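# Refit the band over the corner guard around the carton

## Task

Get the band back around the square carton so that it runs over the corner guard; when finished, the guard must be sitting in its correct spot and the carton must stand level.

## Robot and tools

Setup. Two arms, left_arm and right_arm, face each other across a table. left_arm's base is at (-0.015, +0.451, +0.121) m, on the +y side; right_arm's base is at (+0.007, -0.463, +0.086) m, on the -y side. The arm names do not match left and right in the pictures. The scene frame has its origin at the table centre, +z up, and the table surface at z = +0.020 m. Loose objects may occasionally get a brief outside nudge. Anything that ends up off the table fails the task.

Gripper. The fingers point along the gripper's +x axis and close along its y axis. The reported end_effector_position is the point between the fingers, 3 to 4 cm behind their tips. Only the last 1.5 cm of each inner finger face is flat.

The 14-number row. Every motion argument is a single flat row of 14 numbers, each between -1 and 1, covering both arms even when only one moves: dx, dy, dz, rx, ry, rz, opening for left_arm, then the same seven for right_arm. dx, dy, dz are offsets along the scene axes and rx, ry, rz form one rotation vector about the hand's own position. A value of 1.0 stands for 0.6 m or 180 degrees. These six are offsets counted from that arm's Hand target as it stood when the action or move began, not from the previous row. Sending the same offset again therefore moves the hand further. Sending six zeros re-requests the current Hand target. If dx, dy, dz together exceed length 1.0, they are scaled down. The opening is absolute, not an offset: +1 is fully open (0.080 m) and -1 fully closed, and empty fingers touch at about -0.78. A full close takes at least about 0.6 s. A 0 in the opening slot is a real command. To leave a gripper unchanged, repeat its present opening.

execute_actions. Takes "actions": up to 15 rows, each one control step of 1/30 s. A shorter list holds its final row for the rest of the 15 steps. Optional "cameras" lists camera names: ["all"], [] or null. An empty actions list returns the state plus all images, the scene number and the task.

move. Drives each gripper in a straight line toward "target". This is either one 14-number row or up to 15 rows, all counted from the same starting Hand targets. Other arguments:
- "speed": m/s, 0.002 to 4.3, default 0.25; turning is capped at twice that in rad/s. Give one value, or one per target.
- "blend": in m, rounds corners between listed targets; 0 means stop at each one.
- "opening_speed": rate of finger change per second on the -1..+1 scale, at least 0.2.
- "grip_force": newtons per pad, 8 to 34; stays in force until changed.
- "blocking": false returns after about 0.5 s while the move continues.
- "cameras": as above.
A move lasts at least 0.5 s and at most 10 s, and uses roughly one action per 0.5 s. It ignores obstacles and the other arm. The gripper lags and may drift from the path, more at speed or when the arm is stretched. Avoid paths that pass close to an arm's own base, since this can flip its shoulder posture.

wait. "seconds" from 0 to 10; arms hold their last command. stop. Brakes a running move. zoom_image. "camera" (cam_left_wrist or cam_right_wrist) plus "region" [x0, y0, x1, y1] in pixels of that camera's latest image, at most 504 by 504. Images are 672x504. finished_scene. "scene" 1 or 2; irreversible, and only call it once the goal holds with the robot let go.

Reading results. Positions are in metres; orientations are quat_wxyz and velocities are in m/s and rad/s, all in the scene frame. Printed poses can be off by a few cm. "Hand target" is the last commanded pose after the controller limits rotation to 32 degrees from the measured orientation. The gripper often stops short of it. If so, resend zeros, or send the remaining gap as an offset. grip_measured uses the opening scale and may be off by about 2 mm. To grip, command about 0.08 below the reading at first contact. "Joint velocities within noise" means the arm is still. The "move:" line reports the outcome:
- done: within 8 mm and 2 degrees.
- off_target: the arm stopped without reaching the target.
- held: a check withheld a step.
- blocked: stopped far from its goal by an obstacle, and now holding.
- fault.
limits=paced means a command was clipped. External joint torques estimate outside load. A Wrist depth line gives a 7x7 grid of distances in mm per camera, with "-" for no data.

Cautions. Faster contact hits harder, and aiming further past a contact pushes harder. To stop pushing, command back past the gripper. Never let the two grippers, fingers or wrist cameras touch or squeeze each other. Do not strike fixed or heavy things, drop parts, or release moving parts. Avoid strain on camera cables. Contact torque at a joint's limit causes a 10 s stop. Limits in N m: waist 18.2, shoulder 22.5, elbow 22.4, wrist pitch 5.92, wrist yaw 5.9, wrist roll 5.54. Holding loads or straining toward unreachable poses heats motors; MOTOR HOT appears at 50 °C and the arm halts at 95 °C. Large single-step jumps can trigger OVER-SPEED. Small moves may go partly sideways, so check the pose and tilt after every motion. Joint ranges (rad): waist ±3.054, shoulder 0 to 3.142, elbow 0 to 2.356, wrist pitch and yaw ±1.571, wrist roll ±3.142.

Each tool is called after "Call:" as name(argument=value, ...) on one line, values as JSON.

## Session

Call:
execute_actions(actions=[])

Scene clock: 0.00 s.
left_arm: end_effector_position=(-0.1564, +0.2458, +0.2585) grip_measured=+1.000 end_effector_quat_wxyz=(+0.734, +0.367, -0.201, -0.535) | right_arm: end_effector_position=(-0.2027, -0.2578, +0.3910) grip_measured=+1.000 end_effector_quat_wxyz=(+0.190, -0.313, -0.054, +0.929)
Joint positions: left_arm=[-1.266 1.581 0.698 -0.997 -1.468 -1.022 0.08] | right_arm=[0.591 1.061 1.215 -0.809 -0.4 -0.558 0.08]
Joint velocities: within noise
Joint torques (N m): no reading
External joint torques (N m): no reading
Heat: left arm: hottest wrist pitch 37 °C (+0.0 °C/min); right arm: hottest wrist roll 34 °C (+0.0 °C/min).
Wrist depth (mm): cam_left_wrist=[- - 736 - 1718 760 543 / - 2258 - 710 872 624 464 / 2522 2027 - 1897 730 511 396 / - - - - 304 274 349 / - - - 350 276 209 293 / - 85 366 287 250 97 - / - - 583 312 297 273 -] | cam_right_wrist=[1718 2136 2197 2332 2627 2821 2893 / 1785 1843 1904 2040 2136 2197 2484 / 1587 1632 1718 1828 1953 2004 2156 / 1428 1474 1576 1644 548 568 608 / 1352 - 455 475 492 97 82 / - 75 417 432 449 440 79 / - 366 387 397 410 420 74]
Hand target: left_arm -0.1570, +0.2456, +0.2599; +0.735, +0.364, -0.201, -0.536 | right_arm -0.2026, -0.2581, +0.3933; +0.190, -0.310, -0.056, +0.930
Tool commands: left_gripper/opening=+1.0 right_gripper/opening=+1.0

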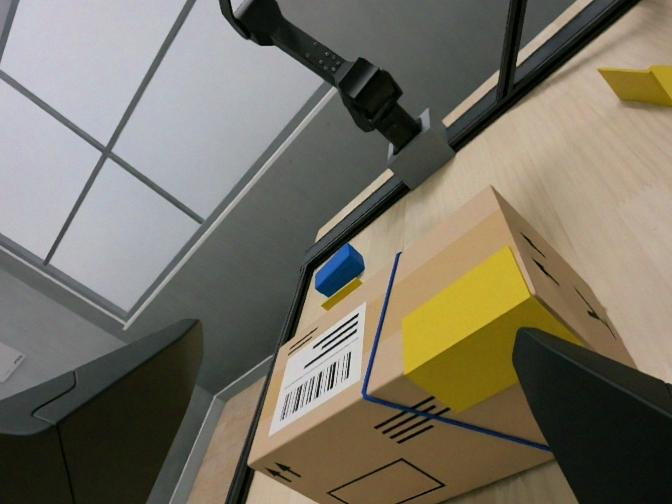

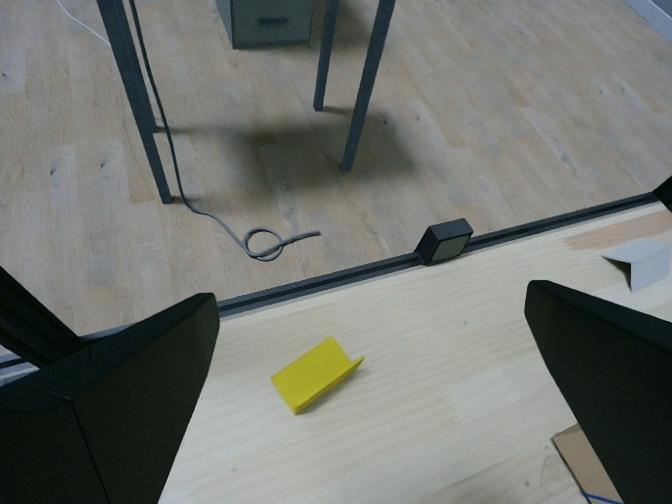

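Call:
zoom_image(camera="cam_left_wrist", region=[240, 170, 672, 494])

Call:
zoom_image(camera="cam_right_wrist", region=[220, 200, 672, 504])

Scaled by 1.167.

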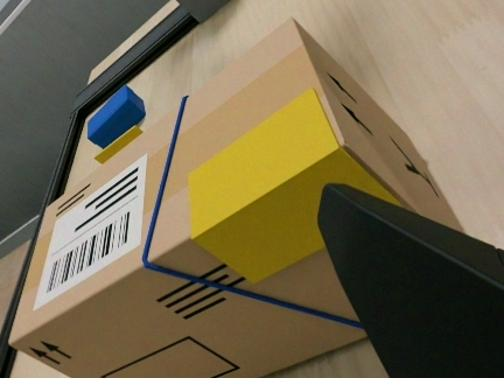

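Scaled by 1.115.

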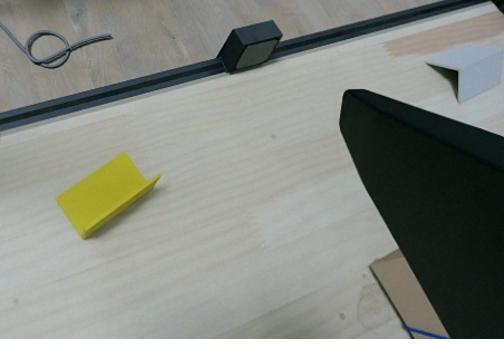

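Call:
move(target=[0.178, 0.057, 0.233, 0.158, 0.281, 0.015, 1.0, 0.254, -0.07, 0.011, -0.094, 0.0263, -0.3976, 1.0], speed=0.4, cameras=["all"])

Scene clock: 14.17 s.
left_arm: end_effector_position=(-0.0499, +0.2799, +0.3942) grip_measured=+1.000 end_effector_quat_wxyz=(+0.654, +0.276, +0.273, -0.649) | right_arm: end_effector_position=(-0.0501, -0.3003, +0.3965) grip_measured=+1.000 end_effector_quat_wxyz=(+0.652, -0.277, +0.272, +0.651)
Joint positions: left_arm=[-0.516 0.753 1.141 -1.254 -0.346 -0.37 0.08] | right_arm=[0.783 0.887 1.363 -1.446 0.521 0.618 0.08]
Joint torques (N m): left_arm=[0.31 -0.1 7.79 1.13 -0.01 0.21] | right_arm=[0.3 -0.5 6.53 0.92 0.46 0.14]
External joint torques (N m): left_arm=[0.31 -0.02 2.48 -0.1 0.17 0.21] | right_arm=[0.29 -0.19 1.57 -0.22 0.19 0.13]
Heat: left arm: hottest wrist pitch 37 °C (+0.0 °C/min); right arm: hottest elbow 35 °C (+8.5 °C/min).
Wrist depth (mm): cam_left_wrist=[1838 634 653 659 670 674 2027 / 594 584 593 606 597 599 1824 / 543 540 377 382 396 554 1613 / 498 498 361 363 487 506 1455 / 461 471 454 459 467 478 485 / - 89 437 438 438 92 - / - 395 405 405 409 92 -] | cam_right_wrist=[1937 630 442 426 425 613 605 / 1758 574 561 472 484 563 545 / 1576 536 529 529 522 518 515 / 1474 496 492 490 487 497 481 / 1385 475 459 461 455 97 82 / - 75 434 434 432 419 79 / - 402 408 409 407 404 74]
Hand target: left_arm -0.0502, +0.2798, +0.3997; +0.653, +0.271, +0.271, -0.654 | right_arm -0.0503, -0.3001, +0.4000; +0.653, -0.271, +0.271, +0.653
Off the commanded pose: left_arm 0.005 m, 1 deg | right_arm 0.003 m, 1 deg.
move: done

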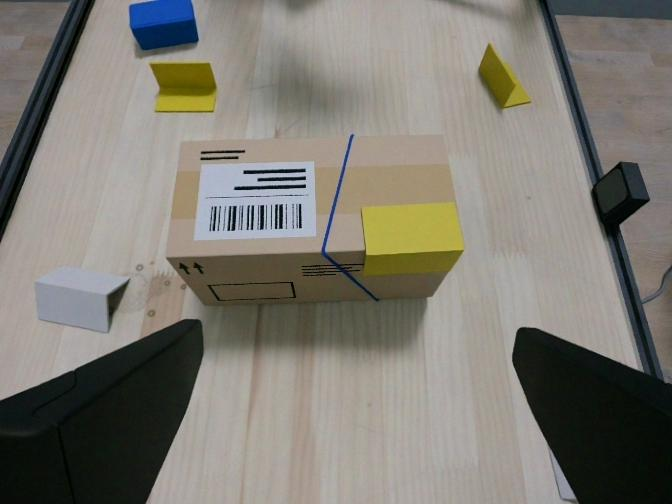

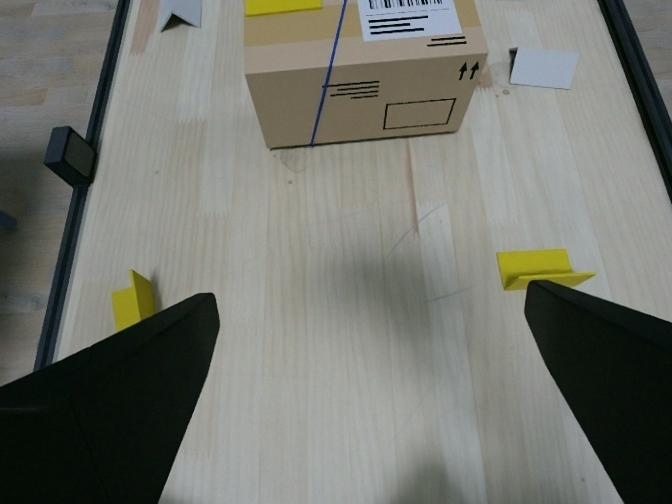

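Call:
zoom_image(camera="cam_left_wrist", region=[280, 120, 480, 310])

Call:
zoom_image(camera="cam_left_wrist", region=[150, 120, 350, 310])

Call:
zoom_image(camera="cam_right_wrist", region=[230, 0, 500, 170])

Scaled by 2.520.

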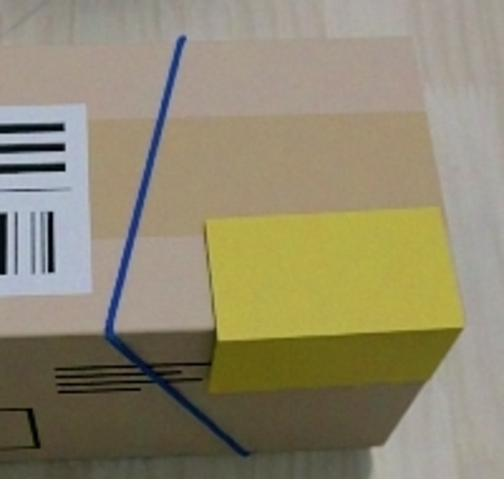

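Scaled by 2.520.

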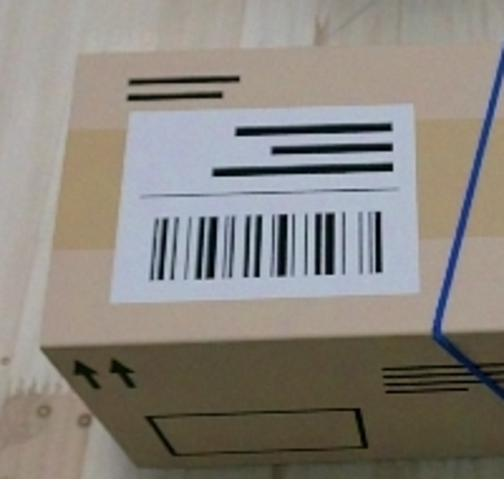

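Scaled by 1.867.

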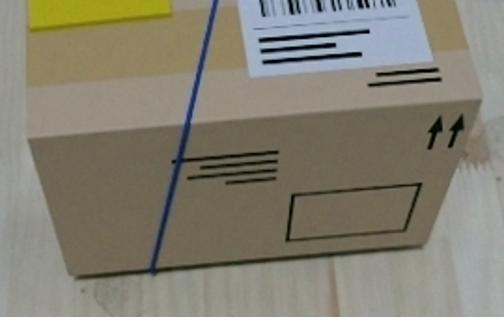

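Call:
move(target=[0.017, -0.1197, -0.276, 0, 0, 0, -0.5, 0, 0, 0, 0, 0, 0, 1.0], speed=0.25, cameras=["all"])

Scene clock: 42.40 s.
left_arm: end_effector_position=(-0.0400, +0.2074, +0.2375) grip_measured=-0.497 end_effector_quat_wxyz=(+0.655, +0.266, +0.270, -0.653) | right_arm: end_effector_position=(-0.0501, -0.3003, +0.3965) grip_measured=+1.000 end_effector_quat_wxyz=(+0.652, -0.277, +0.272, +0.651)
Joint positions: left_arm=[-0.201 0.822 0.474 -0.439 -0.13 -0.134 0.013] | right_arm=[0.783 0.887 1.363 -1.446 0.521 0.618 0.08]
Joint torques (N m): left_arm=[0.22 -1.02 6.09 1.6 0.1 0.21] | right_arm=[0.36 -0.52 6.59 0.93 0.47 0.14]
External joint torques (N m): left_arm=[0.23 0.42 -0.24 0.27 0.16 0.21] | right_arm=[0.36 -0.19 1.64 -0.19 0.19 0.13]
Heat: left arm: hottest wrist pitch 39 °C (+2.8 °C/min); right arm: hottest elbow 37 °C (+5.7 °C/min).
Wrist depth (mm): cam_left_wrist=[422 419 430 436 444 440 444 / 213 207 208 210 213 214 404 / 187 188 190 191 190 191 369 / 178 179 179 181 182 181 332 / 298 289 262 245 258 303 312 / 278 282 - 73 87 293 289 / - - - 258 - - -] | cam_right_wrist=[1987 624 601 425 425 613 606 / 1843 581 561 470 486 559 552 / 1705 538 529 522 523 518 516 / 1503 500 495 490 486 489 478 / 1402 - 458 459 454 97 82 / - 75 431 432 429 419 79 / - 401 410 406 407 402 74]
Hand target: left_arm -0.0400, +0.2080, +0.2340; +0.653, +0.271, +0.271, -0.654 | right_arm -0.0503, -0.3001, +0.4000; +0.653, -0.271, +0.271, +0.653
Off the commanded pose: left_arm 0.004 m, 1 deg | right_arm 0.003 m, 1 deg.
move: done

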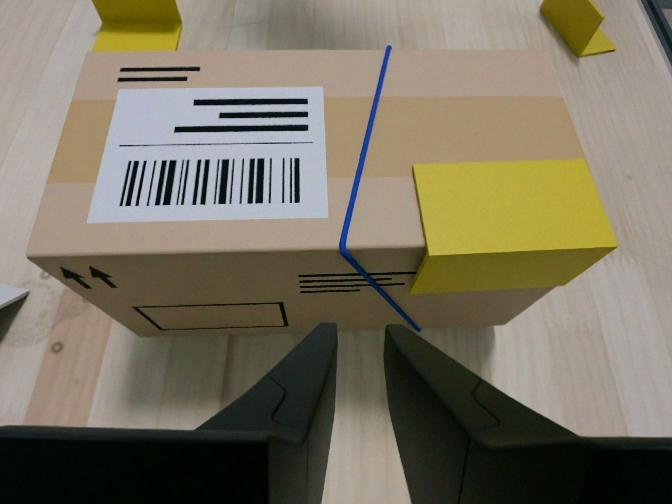

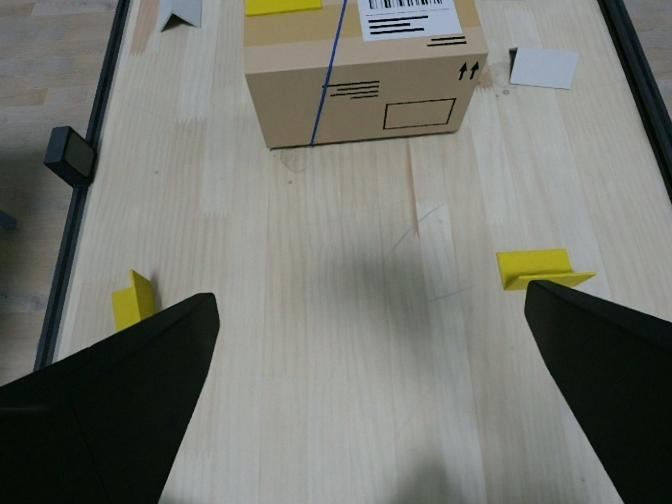

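Call:
zoom_image(camera="cam_left_wrist", region=[400, 140, 640, 320])

Call:
zoom_image(camera="cam_left_wrist", region=[300, 20, 460, 140])

Call:
zoom_image(camera="cam_left_wrist", region=[300, 220, 460, 340])

Scaled by 2.100.

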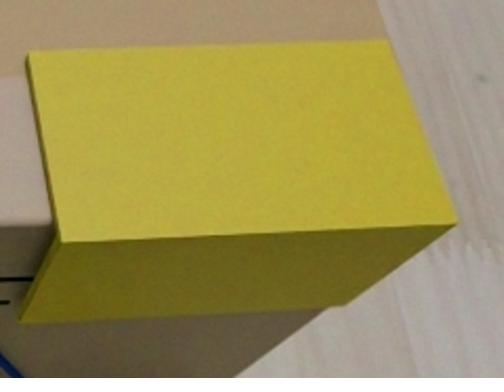

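Scaled by 3.150.

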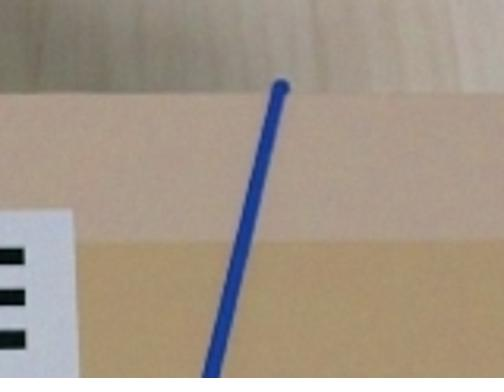

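Scaled by 3.150.

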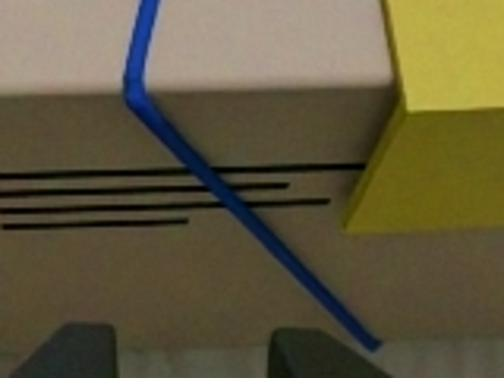

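Call:
move(target=[0.0033, -0.1375, 0.0017, 0.25, 0, 0, -0.5, 0, 0, 0, 0.12, 0, 0, 1.0], speed=0.25, cameras=["all"])

Scene clock: 70.53 s.
left_arm: end_effector_position=(-0.0377, +0.1291, +0.2337) grip_measured=-0.497 end_effector_quat_wxyz=(+0.501, +0.501, +0.501, -0.497) | right_arm: end_effector_position=(-0.0504, -0.3001, +0.4004) grip_measured=+1.000 end_effector_quat_wxyz=(+0.692, -0.147, +0.144, +0.692)
Joint positions: left_arm=[-0.091 1.776 1.411 -1.211 -0.004 -0.076 0.013] | right_arm=[1.151 0.693 1.104 -1.242 0.992 0.737 0.08]
Joint torques (N m): left_arm=[0.26 -5.42 7.66 -0.09 0.17 0.22] | right_arm=[0.33 -0.41 4.73 1.24 0.63 0.15]
External joint torques (N m): left_arm=[0.27 1.37 2.3 -0.41 0.17 0.22] | right_arm=[0.33 -0.89 -0.44 0.11 0.23 0.15]
Heat: left arm: hottest wrist pitch 42 °C (+5.0 °C/min); right arm: hottest elbow 37 °C (+2.0 °C/min).
Wrist depth (mm): cam_left_wrist=[- 116 115 116 116 116 116 / 121 121 123 122 123 123 123 / 128 128 130 128 128 126 127 / 136 135 137 137 138 - - / 302 302 298 299 301 306 306 / 321 320 - - 87 324 325 / - - - 340 - - -] | cam_right_wrist=[- - 2856 389 2356 3571 3571 / 3218 2930 929 482 859 2856 2753 / 2380 2263 742 519 515 710 2197 / 2022 666 621 510 525 616 609 / - 93 531 539 534 97 81 / - 75 474 476 467 442 79 / - 404 423 417 416 412 74]
Hand target: left_arm -0.0379, +0.1255, +0.2350; +0.499, +0.500, +0.500, -0.500 | right_arm -0.0502, -0.3001, +0.4000; +0.693, -0.144, +0.144, +0.692
Off the commanded pose: left_arm 0.004 m, 0 deg | right_arm 0.000 m, 0 deg.
move: done

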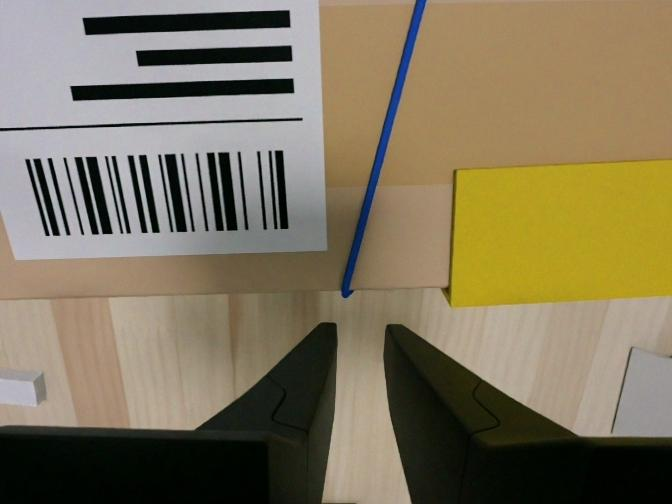

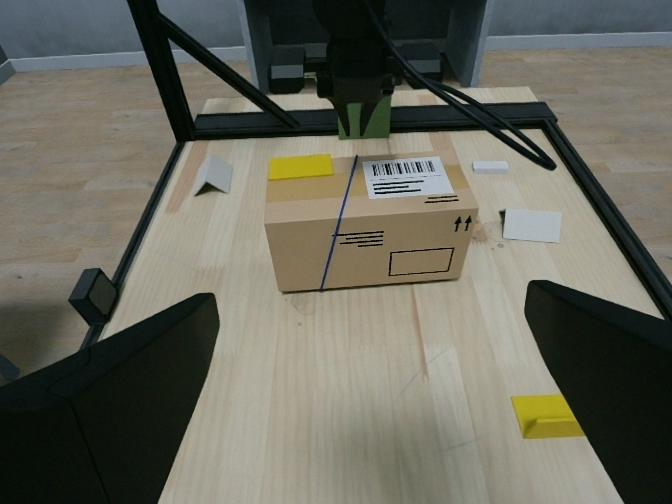

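Call:
move(target=[0, -0.002, -0.058, 0, 0, 0, -0.5, 0, 0, 0, 0, 0, 0, 1.0], speed=0.12, cameras=["cam_left_wrist"])

Scene clock: 82.13 s.
left_arm: end_effector_position=(-0.0382, +0.1227, +0.2043) grip_measured=-0.497 end_effector_quat_wxyz=(+0.504, +0.497, +0.497, -0.501) | right_arm: end_effector_position=(-0.0504, -0.3001, +0.4003) grip_measured=+1.000 end_effector_quat_wxyz=(+0.692, -0.148, +0.144, +0.692)
Joint positions: left_arm=[-0.091 1.806 1.329 -1.083 -0.004 -0.075 0.013] | right_arm=[1.151 0.693 1.103 -1.242 0.992 0.737 0.08]
Joint torques (N m): left_arm=[0.23 -5.87 4.85 0.26 0.18 0.22] | right_arm=[0.25 -0.42 4.73 1.23 0.62 0.14]
External joint torques (N m): left_arm=[0.27 1.09 -0.43 -0.07 0.18 0.22] | right_arm=[0.26 -0.92 -0.42 0.11 0.23 0.13]
Heat: left arm: hottest wrist pitch 40 °C (+2.0 °C/min); right arm: hottest elbow 36 °C (+0.0 °C/min).
Wrist depth (mm): cam_left_wrist=[- 89 - 90 89 90 91 / - 94 94 94 96 95 96 / - 99 101 102 100 102 101 / - 105 106 106 107 104 103 / 111 113 114 105 111 112 112 / 284 280 - 73 87 291 290 / - - - 301 - - -] | cam_right_wrist=[- 725 2893 343 3312 3627 3411 / 3174 3174 981 418 470 2539 2787 / 2484 889 735 516 514 714 2176 / 1987 664 623 510 527 613 609 / 1705 93 533 538 533 97 81 / - 75 475 472 469 443 79 / - 403 422 419 413 409 74]
Hand target: left_arm -0.0380, +0.1242, +0.2003; +0.499, +0.500, +0.500, -0.500 | right_arm -0.0502, -0.3001, +0.3999; +0.693, -0.144, +0.144, +0.692
Off the commanded pose: left_arm 0.004 m, 1 deg | right_arm 0.000 m, 0 deg.
move: done
Images, in order (width x height): cam_left_wrist 672x504.

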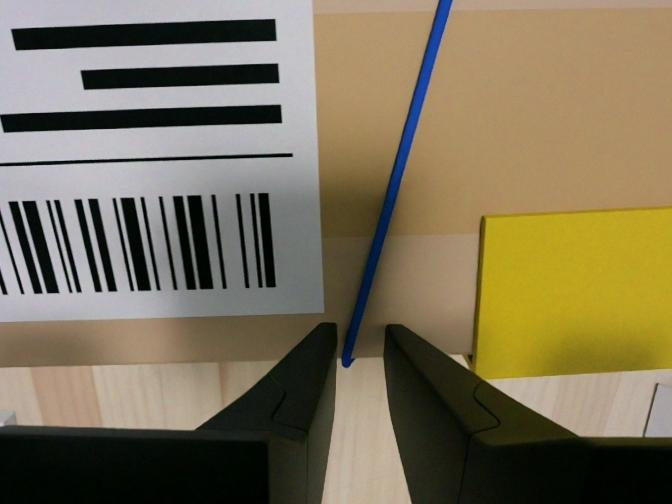

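Call:
move(target=[0.001, 0.0133, -0.0167, 0, 0, 0, -0.5, 0, 0, 0, 0, 0, 0, 1.0], speed=0.06, cameras=["cam_left_wrist"])

Call:
zoom_image(camera="cam_left_wrist", region=[280, 280, 440, 400])

Scene clock: 84.93 s.
left_arm: end_effector_position=(-0.0380, +0.1258, +0.1985) grip_measured=-0.497 end_effector_quat_wxyz=(+0.508, +0.492, +0.493, -0.506) | right_arm: end_effector_position=(-0.0504, -0.3001, +0.4003) grip_measured=+1.000 end_effector_quat_wxyz=(+0.692, -0.148, +0.144, +0.692)
Joint positions: left_arm=[-0.091 1.787 1.281 -1.037 -0.004 -0.075 0.013] | right_arm=[1.151 0.693 1.103 -1.242 0.992 0.737 0.08]
Joint torques (N m): left_arm=[0.22 -5.71 3.09 0.27 0.19 0.22] | right_arm=[0.33 -0.27 4.78 1.23 0.62 0.14]
External joint torques (N m): left_arm=[0.26 1.13 -2.22 -0.1 0.19 0.21] | right_arm=[0.32 -0.82 -0.34 0.11 0.22 0.14]
Heat: left arm: hottest wrist pitch 40 °C (+2.0 °C/min); right arm: hottest elbow 36 °C (+0.0 °C/min).
Wrist depth (mm): cam_left_wrist=[- 87 - 89 88 89 89 / - 93 93 92 94 94 94 / - 96 96 97 98 99 99 / - 101 102 103 104 100 - / 108 109 109 106 - 106 108 / 276 273 - 73 75 282 285 / - - - 290 - - -] | cam_right_wrist=[- - 3462 349 3174 3873 3130 / 3047 2597 1025 424 476 2568 2856 / 2484 2356 752 512 515 707 2197 / 2004 664 616 514 538 609 611 / 1731 93 530 543 534 97 82 / - 75 475 471 470 442 79 / - 406 423 420 415 411 74]
Hand target: left_arm -0.0374, +0.1323, +0.1902; +0.499, +0.500, +0.500, -0.500 | right_arm -0.0502, -0.3001, +0.3999; +0.693, -0.144, +0.144, +0.692
Off the commanded pose: left_arm 0.010 m, 2 deg | right_arm 0.000 m, 0 deg.
move: off_target (left_arm)
Images, in order (width x height): cam_left_wrist 672x504.

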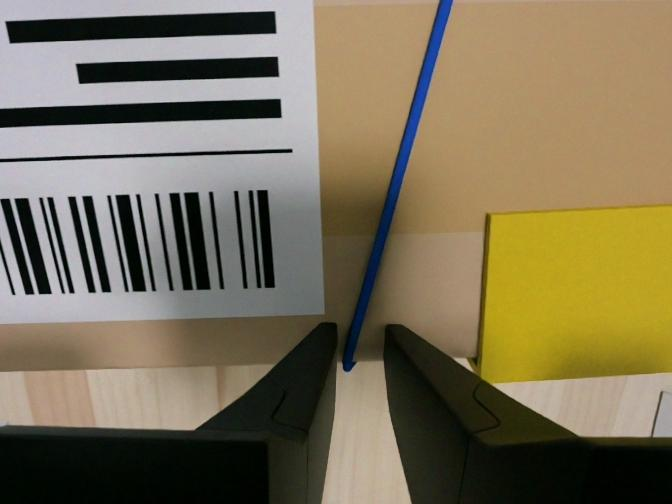

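Scaled by 3.150.

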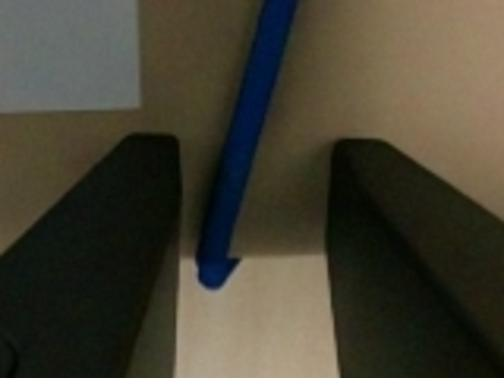

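Call:
move(target=[0, 0, 0, 0, 0, 0, -0.5, 0, 0, 0, 0, 0, 0, 1.0], speed=0.06, cameras=["cam_left_wrist"])

Scene clock: 89.37 s.
left_arm: end_effector_position=(-0.0380, +0.1258, +0.1985) grip_measured=-0.497 end_effector_quat_wxyz=(+0.508, +0.492, +0.493, -0.506) | right_arm: end_effector_position=(-0.0504, -0.3001, +0.4003) grip_measured=+1.000 end_effector_quat_wxyz=(+0.692, -0.148, +0.144, +0.692)
Joint positions: left_arm=[-0.091 1.787 1.281 -1.037 -0.004 -0.075 0.013] | right_arm=[1.151 0.693 1.103 -1.242 0.992 0.737 0.08]
Joint torques (N m): left_arm=[0.25 -5.67 2.82 0.29 0.18 0.21] | right_arm=[0.32 -0.35 4.75 1.23 0.63 0.14]
External joint torques (N m): left_arm=[0.25 1.15 -2.43 -0.07 0.18 0.2] | right_arm=[0.32 -0.83 -0.4 0.12 0.23 0.14]
Heat: left arm: hottest wrist pitch 39 °C (+1.0 °C/min); right arm: hottest elbow 36 °C (+0.0 °C/min).
Wrist depth (mm): cam_left_wrist=[- 87 - 89 88 89 89 / - 93 93 92 94 94 94 / - 96 96 97 98 99 98 / - 101 103 103 104 101 - / 108 109 109 106 - 107 107 / 276 274 - 73 75 281 284 / - - - 290 - - -] | cam_right_wrist=[- 747 3218 349 3264 3264 4968 / 3360 2787 925 510 486 2930 2787 / 2380 2285 737 517 512 716 2240 / 1970 651 619 514 525 614 623 / 1771 93 531 543 534 97 81 / - 75 477 475 468 444 79 / - 407 422 417 415 414 74]
Hand target: left_arm -0.0374, +0.1323, +0.1902; +0.499, +0.500, +0.500, -0.500 | right_arm -0.0502, -0.3001, +0.3999; +0.693, -0.144, +0.144, +0.692
Off the commanded pose: left_arm 0.011 m, 2 deg | right_arm 0.000 m, 0 deg.
move: off_target (left_arm)
Images, in order (width x height): cam_left_wrist 672x504.

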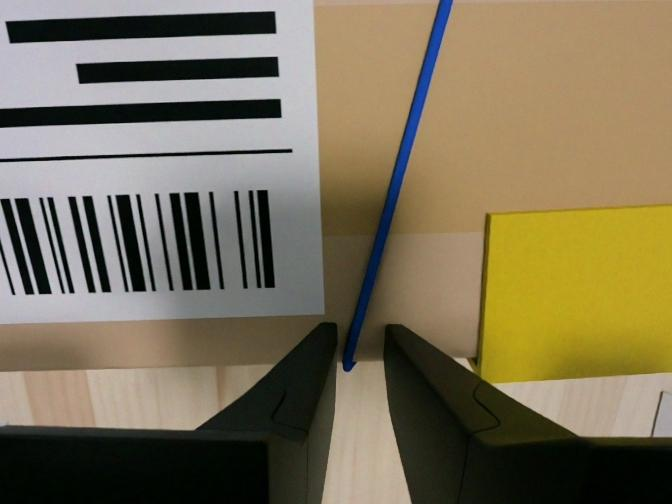

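Call:
move(target=[0, -0.003, 0.002, 0, 0, 0, -1.0, 0, 0, 0, 0, 0, 0, 1.0], speed=0.06, opening_speed=0.6, cameras=["cam_left_wrist"])

Call:
zoom_image(camera="cam_left_wrist", region=[280, 280, 440, 400])

Scene clock: 95.30 s.
left_arm: end_effector_position=(-0.0368, +0.1259, +0.1985) grip_measured=-0.768 end_effector_quat_wxyz=(+0.509, +0.492, +0.494, -0.505) | right_arm: end_effector_position=(-0.0504, -0.3001, +0.4003) grip_measured=+1.000 end_effector_quat_wxyz=(+0.692, -0.148, +0.144, +0.692)
Joint positions: left_arm=[-0.088 1.787 1.281 -1.038 -0.004 -0.075 0] | right_arm=[1.151 0.693 1.103 -1.242 0.992 0.737 0.08]
Joint torques (N m): left_arm=[-0.04 -5.09 4.24 -0.09 0.19 0.19] | right_arm=[0.29 -0.34 4.66 1.25 0.65 0.14]
External joint torques (N m): left_arm=[-0.07 1.68 -0.95 -0.43 0.19 0.19] | right_arm=[0.27 -0.85 -0.51 0.12 0.26 0.14]
Heat: left arm: hottest wrist pitch 39 °C (+1.0 °C/min); right arm: hottest elbow 36 °C (+0.0 °C/min).
Wrist depth (mm): cam_left_wrist=[- 88 - 89 88 89 89 / - 93 93 93 94 94 94 / - 96 97 97 98 99 99 / - 101 103 103 103 100 100 / 108 110 109 107 108 107 107 / 277 277 - 73 - 282 283 / - - - - - - -] | cam_right_wrist=[- - 3218 343 3174 3462 3571 / 3088 3047 940 430 846 3088 2753 / 2484 2380 725 523 512 710 2285 / 1987 668 614 510 525 613 609 / 1758 93 530 543 530 97 81 / - 75 475 474 465 441 79 / - 404 423 419 418 412 74]
Hand target: left_arm -0.0373, +0.1305, +0.1914; +0.499, +0.500, +0.500, -0.500 | right_arm -0.0502, -0.3001, +0.3999; +0.693, -0.144, +0.144, +0.692
Off the commanded pose: left_arm 0.008 m, 2 deg | right_arm 0.000 m, 0 deg.
move: done
Images, in order (width x height): cam_left_wrist 672x504.

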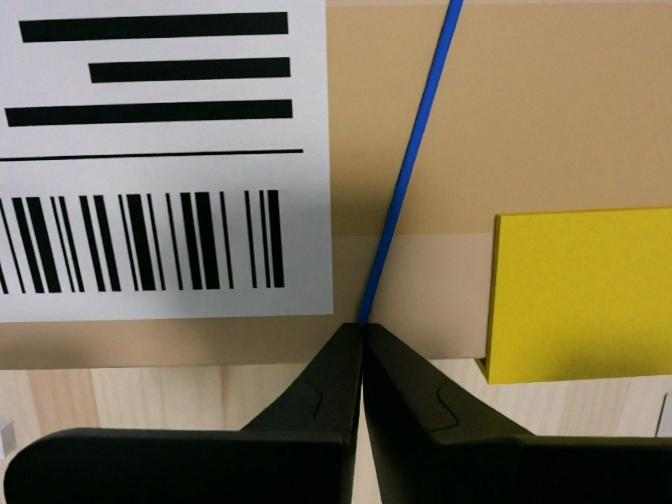

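Scaled by 3.150.

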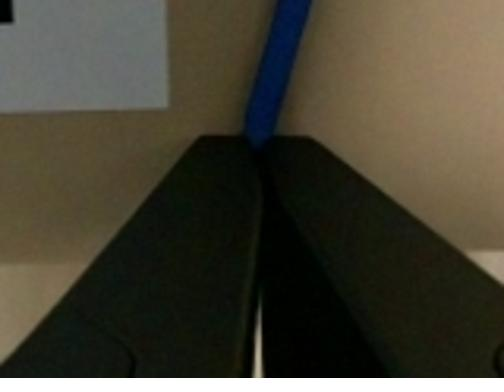

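Call:
move(target=[-0.0133, 0.0133, 0.028, 0, 0, 0, -1.0, 0, 0, 0, 0, 0, 0, 1.0], speed=0.05, cameras=["all"])

Call:
zoom_image(camera="cam_left_wrist", region=[260, 250, 460, 400])

Call:
zoom_image(camera="cam_right_wrist", region=[240, 100, 500, 310])

Scene clock: 98.77 s.
left_arm: end_effector_position=(-0.0449, +0.1375, +0.2015) grip_measured=-0.769 end_effector_quat_wxyz=(+0.495, +0.506, +0.501, -0.497) | right_arm: end_effector_position=(-0.0504, -0.3001, +0.4003) grip_measured=+1.000 end_effector_quat_wxyz=(+0.692, -0.148, +0.144, +0.692)
Joint positions: left_arm=[-0.115 1.777 1.282 -1.09 -0.001 -0.089 0] | right_arm=[1.151 0.693 1.103 -1.242 0.992 0.737 0.08]
Joint torques (N m): left_arm=[-0.03 -8.46 5.88 -0.64 0.08 -0.17] | right_arm=[0.3 -0.39 4.71 1.23 0.65 0.15]
External joint torques (N m): left_arm=[-0.03 -1.76 0.63 -0.95 0.08 -0.17] | right_arm=[0.29 -0.89 -0.43 0.11 0.26 0.14]
Heat: left arm: hottest wrist pitch 38 °C (-1.0 °C/min); right arm: hottest elbow 36 °C (+0.0 °C/min).
Wrist depth (mm): cam_left_wrist=[- 86 - 86 87 88 87 / - 91 91 90 93 93 92 / - 96 95 97 97 95 95 / - 101 103 103 103 99 100 / 269 266 268 107 270 274 273 / 285 284 - 73 - 289 291 / - - - - - - -] | cam_right_wrist=[- 742 3264 353 3218 2968 3174 / 3130 2968 933 445 825 2511 2753 / 2568 2308 754 517 508 732 2219 / 1953 647 621 514 529 616 611 / 1785 - 534 535 533 97 81 / - 75 471 477 467 444 79 / - 405 423 419 415 410 74]
Hand target: left_arm -0.0454, +0.1385, +0.2082; +0.499, +0.500, +0.500, -0.500 | right_arm -0.0502, -0.3001, +0.3999; +0.693, -0.144, +0.144, +0.692
Off the commanded pose: left_arm 0.007 m, 1 deg | right_arm 0.000 m, 0 deg.
move: done

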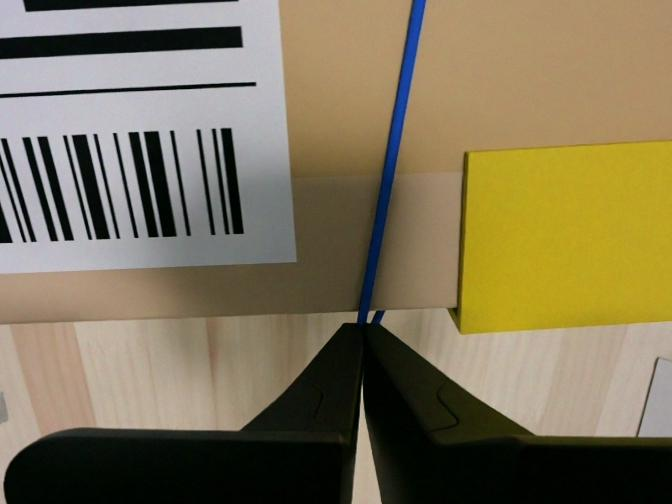

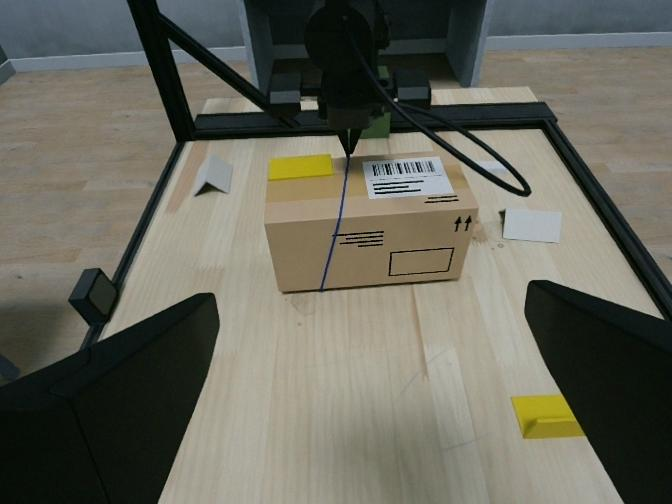

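Scaled by 2.520.

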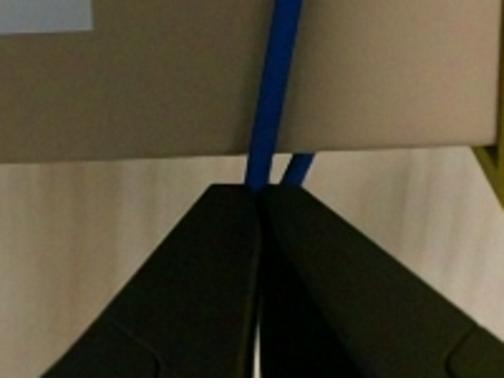

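Scaled by 1.938.

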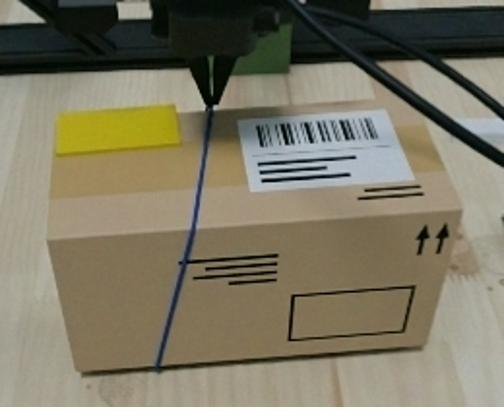

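Call:
move(target=[-0.016, 0.0217, 0.0233, 0, 0, 0, -1.0, 0, 0, 0, 0, 0, 0, 1.0], speed=0.05, cameras=["all"])

Call:
zoom_image(camera="cam_right_wrist", region=[240, 100, 500, 310])

Scene clock: 104.73 s.
left_arm: end_effector_position=(-0.0546, +0.1477, +0.2172) grip_measured=-0.769 end_effector_quat_wxyz=(+0.498, +0.503, +0.500, -0.499) | right_arm: end_effector_position=(-0.0504, -0.3001, +0.4003) grip_measured=+1.000 end_effector_quat_wxyz=(+0.692, -0.148, +0.144, +0.692)
Joint positions: left_arm=[-0.149 1.723 1.282 -1.135 -0.001 -0.125 0] | right_arm=[1.151 0.693 1.103 -1.242 0.992 0.737 0.08]
Joint torques (N m): left_arm=[-0.24 -8.23 5.12 -0.81 0.08 -0.2] | right_arm=[0.33 -0.34 4.76 1.22 0.63 0.15]
External joint torques (N m): left_arm=[-0.28 -1.78 -0.18 -1.12 0.09 -0.2] | right_arm=[0.33 -0.83 -0.42 0.09 0.23 0.15]
Heat: left arm: hottest wrist pitch 38 °C (-1.0 °C/min); right arm: hottest elbow 35 °C (-2.0 °C/min).
Wrist depth (mm): cam_left_wrist=[- 102 101 101 102 101 103 / - 106 108 108 106 - 105 / - 112 113 112 112 113 111 / 270 119 271 120 119 119 273 / 284 284 285 277 286 287 289 / 302 304 - 73 299 310 303 / - - - - - - -] | cam_right_wrist=[- 791 3130 359 3047 3264 2930 / 3174 3047 937 859 837 2856 2787 / 2431 2308 744 519 512 710 2197 / 1970 662 621 514 529 601 618 / 1731 - 529 539 538 97 82 / - 75 473 475 467 442 79 / - 407 422 419 418 410 74]
Hand target: left_arm -0.0549, +0.1515, +0.2221; +0.499, +0.500, +0.500, -0.500 | right_arm -0.0502, -0.3001, +0.3999; +0.693, -0.144, +0.144, +0.692
Off the commanded pose: left_arm 0.006 m, 0 deg | right_arm 0.000 m, 0 deg.
move: done

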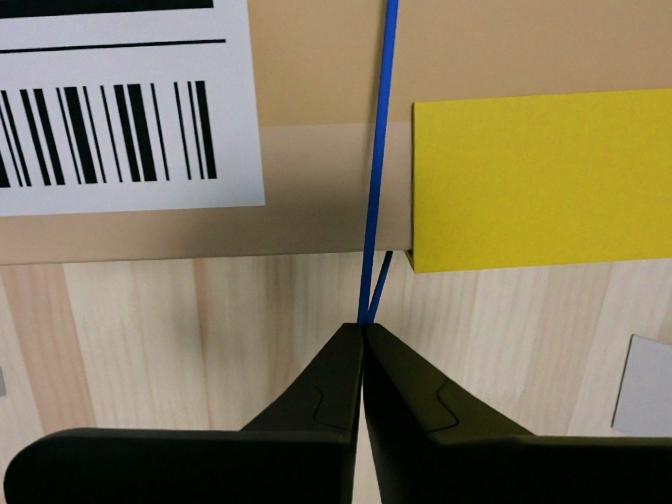

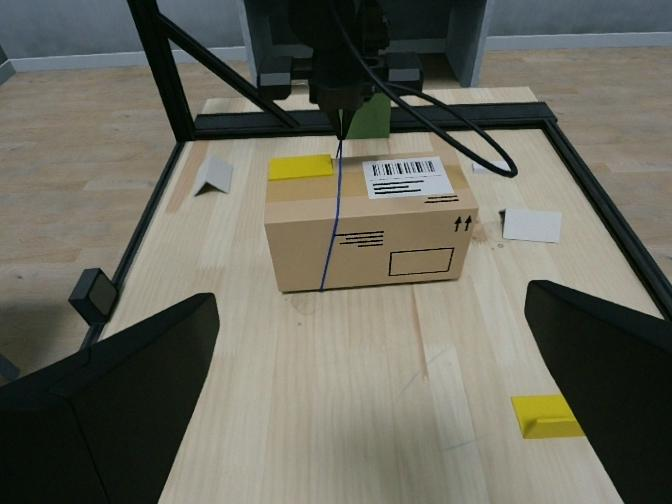

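Scaled by 1.938.

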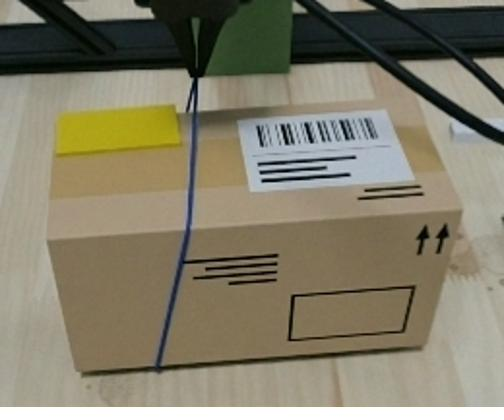

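Call:
move(target=[-0.0657, 0, 0, 0, 0, 0, -1.0, 0, 0, 0, 0, 0, 0, 1.0], speed=0.06, cameras=["all"])

Call:
zoom_image(camera="cam_right_wrist", region=[240, 100, 500, 310])

Scene clock: 108.63 s.
left_arm: end_effector_position=(-0.0923, +0.1521, +0.2202) grip_measured=-0.769 end_effector_quat_wxyz=(+0.500, +0.500, +0.499, -0.501) | right_arm: end_effector_position=(-0.0504, -0.3001, +0.4003) grip_measured=+1.000 end_effector_quat_wxyz=(+0.692, -0.148, +0.144, +0.692)
Joint positions: left_arm=[-0.273 1.725 1.297 -1.14 -0.001 -0.251 0] | right_arm=[1.151 0.693 1.103 -1.242 0.992 0.737 0.08]
Joint torques (N m): left_arm=[-0.58 -5.54 7.29 -0.78 0.08 -0.16] | right_arm=[0.35 -0.35 4.73 1.23 0.63 0.14]
External joint torques (N m): left_arm=[-0.59 0.9 1.95 -1.11 0.1 -0.16] | right_arm=[0.34 -0.85 -0.43 0.11 0.24 0.14]
Heat: left arm: hottest wrist pitch 38 °C (-2.0 °C/min); right arm: hottest elbow 35 °C (-2.0 °C/min).
Wrist depth (mm): cam_left_wrist=[- 105 105 103 104 104 230 / - 110 110 107 108 108 241 / - 116 116 114 - 114 256 / 273 269 270 271 272 271 272 / 285 287 287 281 288 291 287 / 306 308 - 73 301 308 - / - - - - - - -] | cam_right_wrist=[- 752 424 464 4155 3940 4081 / 3088 3264 859 527 968 2688 2821 / 2457 2176 732 517 499 740 2308 / 1953 672 623 514 528 614 606 / 1718 544 530 541 534 97 81 / - 75 476 471 467 442 79 / - 407 423 417 415 411 74]
Hand target: left_arm -0.0944, +0.1515, +0.2222; +0.499, +0.500, +0.500, -0.500 | right_arm -0.0502, -0.3001, +0.3999; +0.693, -0.144, +0.144, +0.692
Off the commanded pose: left_arm 0.003 m, 0 deg | right_arm 0.000 m, 0 deg.
move: done

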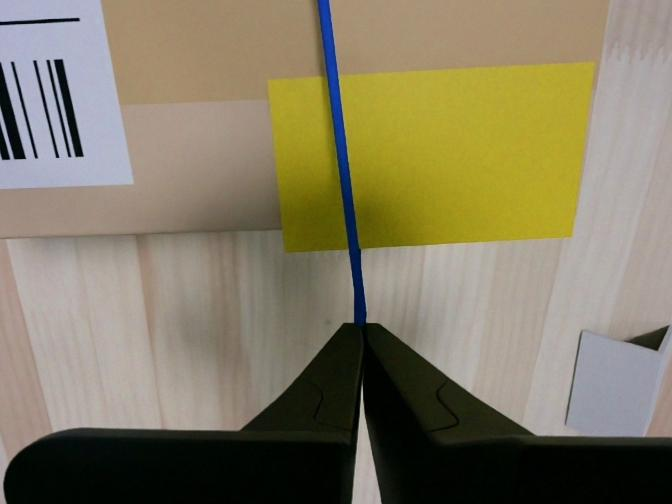

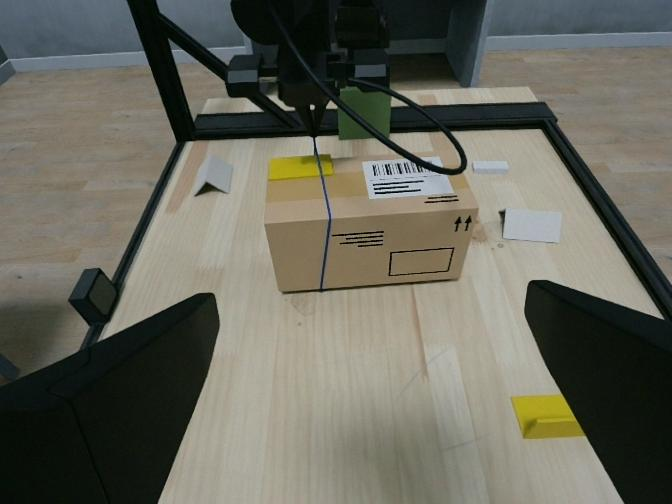

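Scaled by 1.938.

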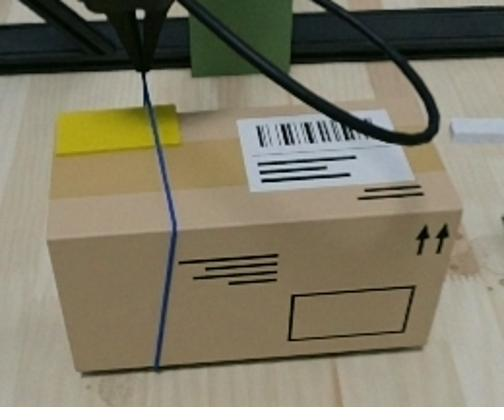

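Call:
move(target=[0, -0.0392, -0.032, 0, 0, 0, -1.0, 0, 0, 0, 0, 0, 0, 1.0], speed=0.05, cameras=["all"])

Call:
zoom_image(camera="cam_right_wrist", region=[240, 100, 500, 310])

Scene clock: 113.90 s.
left_arm: end_effector_position=(-0.0937, +0.1313, +0.2039) grip_measured=-0.769 end_effector_quat_wxyz=(+0.501, +0.499, +0.501, -0.498) | right_arm: end_effector_position=(-0.0504, -0.3001, +0.4003) grip_measured=+1.000 end_effector_quat_wxyz=(+0.692, -0.148, +0.144, +0.692)
Joint positions: left_arm=[-0.261 1.816 1.341 -1.096 -0.001 -0.246 0] | right_arm=[1.151 0.693 1.103 -1.242 0.992 0.737 0.08]
Joint torques (N m): left_arm=[0.09 -5.31 7.14 0.08 0.07 0.2] | right_arm=[0.25 -0.34 4.8 1.23 0.67 0.14]
External joint torques (N m): left_arm=[0.08 1.79 1.83 -0.24 0.09 0.2] | right_arm=[0.25 -0.87 -0.35 0.1 0.28 0.13]
Heat: left arm: hottest wrist pitch 38 °C (-3.0 °C/min); right arm: hottest elbow 35 °C (-2.0 °C/min).
Wrist depth (mm): cam_left_wrist=[- 89 - 89 89 89 90 / - 95 94 93 95 95 97 / - 99 99 97 97 97 239 / - 105 105 102 - 102 254 / 272 268 272 106 109 275 271 / 288 288 - 73 - 291 279 / - - - - - - -] | cam_right_wrist=[- 712 346 670 3686 3809 4394 / 3130 3088 464 426 1007 2753 2720 / 2511 2332 740 506 515 730 2263 / 1970 668 621 517 525 611 618 / 1731 93 531 538 538 97 81 / - 75 473 470 467 445 79 / - 407 419 422 415 413 74]
Hand target: left_arm -0.0944, +0.1279, +0.2031; +0.499, +0.500, +0.500, -0.500 | right_arm -0.0502, -0.3001, +0.3999; +0.693, -0.144, +0.144, +0.692
Off the commanded pose: left_arm 0.004 m, 0 deg | right_arm 0.000 m, 0 deg.
move: done

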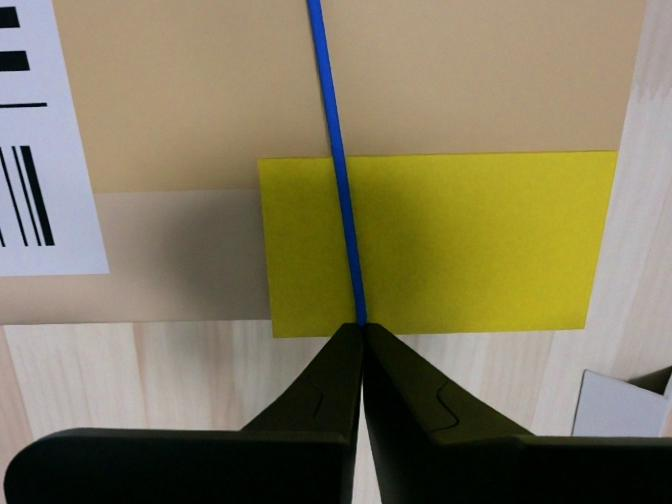

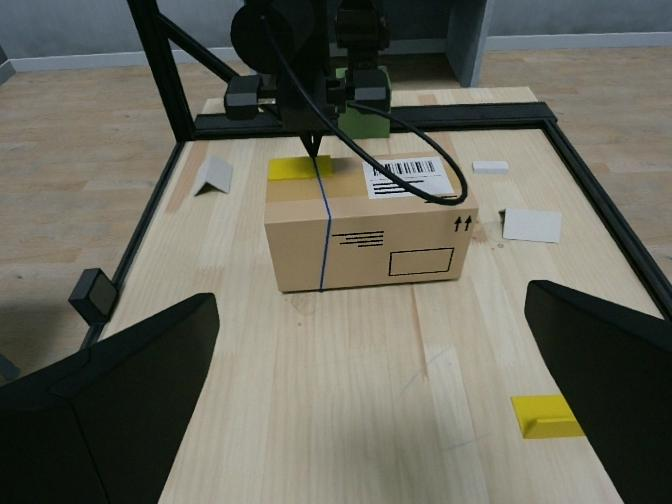

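Scaled by 1.938.

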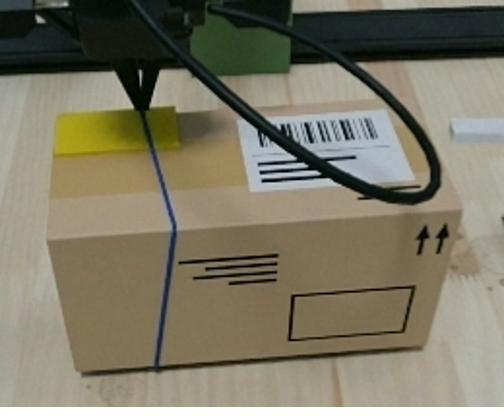

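Call:
move(target=[0, 0, 0, 0, 0, 0, -0.4, 0, 0, 0, 0, 0, 0, 1.0], speed=0.05, opening_speed=0.5, cameras=["all"])

Call:
zoom_image(camera="cam_left_wrist", region=[240, 120, 600, 400])

Call:
zoom_image(camera="cam_right_wrist", region=[240, 100, 500, 310])

Scene clock: 118.03 s.
left_arm: end_effector_position=(-0.0929, +0.1309, +0.2038) grip_measured=-0.405 end_effector_quat_wxyz=(+0.502, +0.499, +0.502, -0.498) | right_arm: end_effector_position=(-0.0504, -0.3001, +0.4003) grip_measured=+1.000 end_effector_quat_wxyz=(+0.692, -0.148, +0.144, +0.692)
Joint positions: left_arm=[-0.258 1.818 1.342 -1.096 -0.001 -0.246 0.017] | right_arm=[1.151 0.693 1.103 -1.242 0.992 0.737 0.08]
Joint torques (N m): left_arm=[-0.14 -5.44 7.04 0.09 0.08 0.21] | right_arm=[0.37 -0.32 4.79 1.25 0.63 0.16]
External joint torques (N m): left_arm=[-0.19 1.61 1.8 -0.21 0.09 0.21] | right_arm=[0.37 -0.8 -0.4 0.13 0.24 0.15]
Heat: left arm: hottest wrist pitch 38 °C (-3.0 °C/min); right arm: hottest elbow 35 °C (-2.0 °C/min).
Wrist depth (mm): cam_left_wrist=[- 89 - 88 89 89 90 / - 95 94 93 95 95 96 / - 99 99 97 97 97 239 / - 105 105 102 101 102 255 / 273 272 269 108 109 273 270 / 287 284 72 89 - 286 283 / - - - 310 - - -] | cam_right_wrist=[- - 351 676 3047 3088 3360 / 3130 3264 490 458 960 2720 2753 / 2457 2332 735 502 514 732 2197 / 1889 666 624 515 523 611 614 / 1744 - 531 540 536 97 81 / - 75 476 473 464 441 79 / - 406 421 419 415 414 74]
Hand target: left_arm -0.0943, +0.1280, +0.2030; +0.499, +0.500, +0.500, -0.500 | right_arm -0.0502, -0.3001, +0.3999; +0.693, -0.144, +0.144, +0.692
Off the commanded pose: left_arm 0.003 m, 0 deg | right_arm 0.000 m, 0 deg.
move: done

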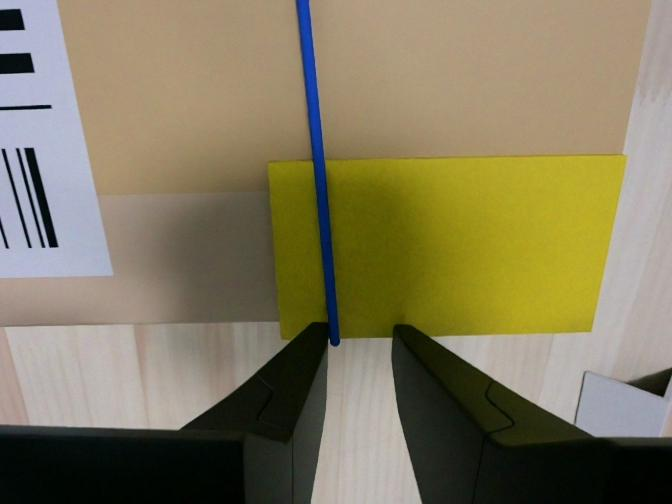

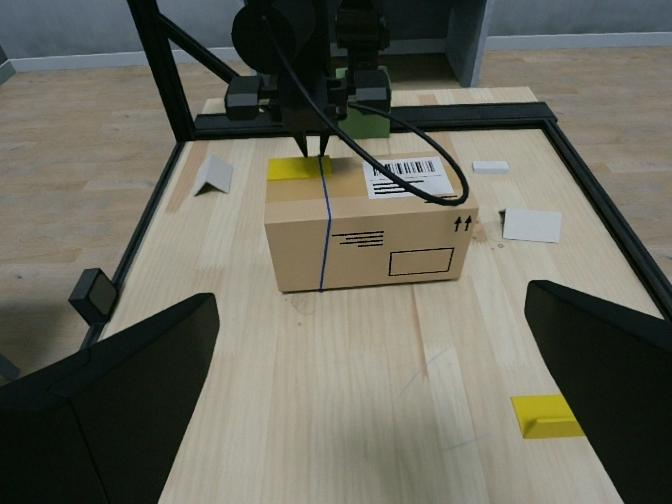

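Scaled by 1.400.

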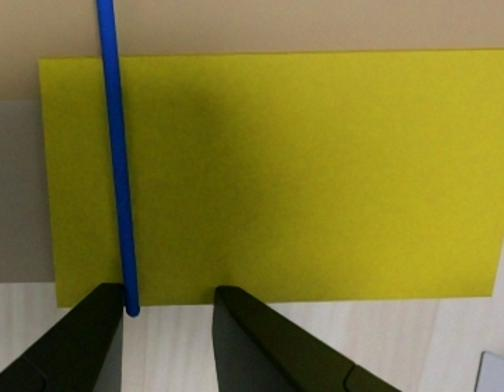

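Scaled by 1.938.

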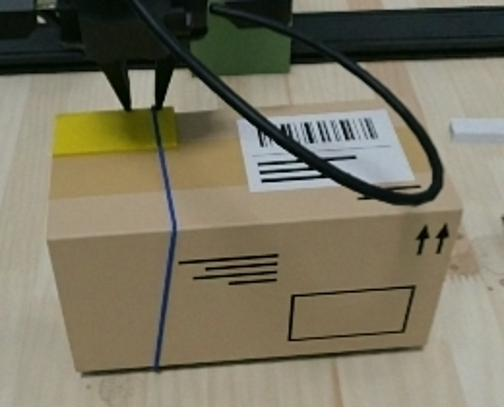

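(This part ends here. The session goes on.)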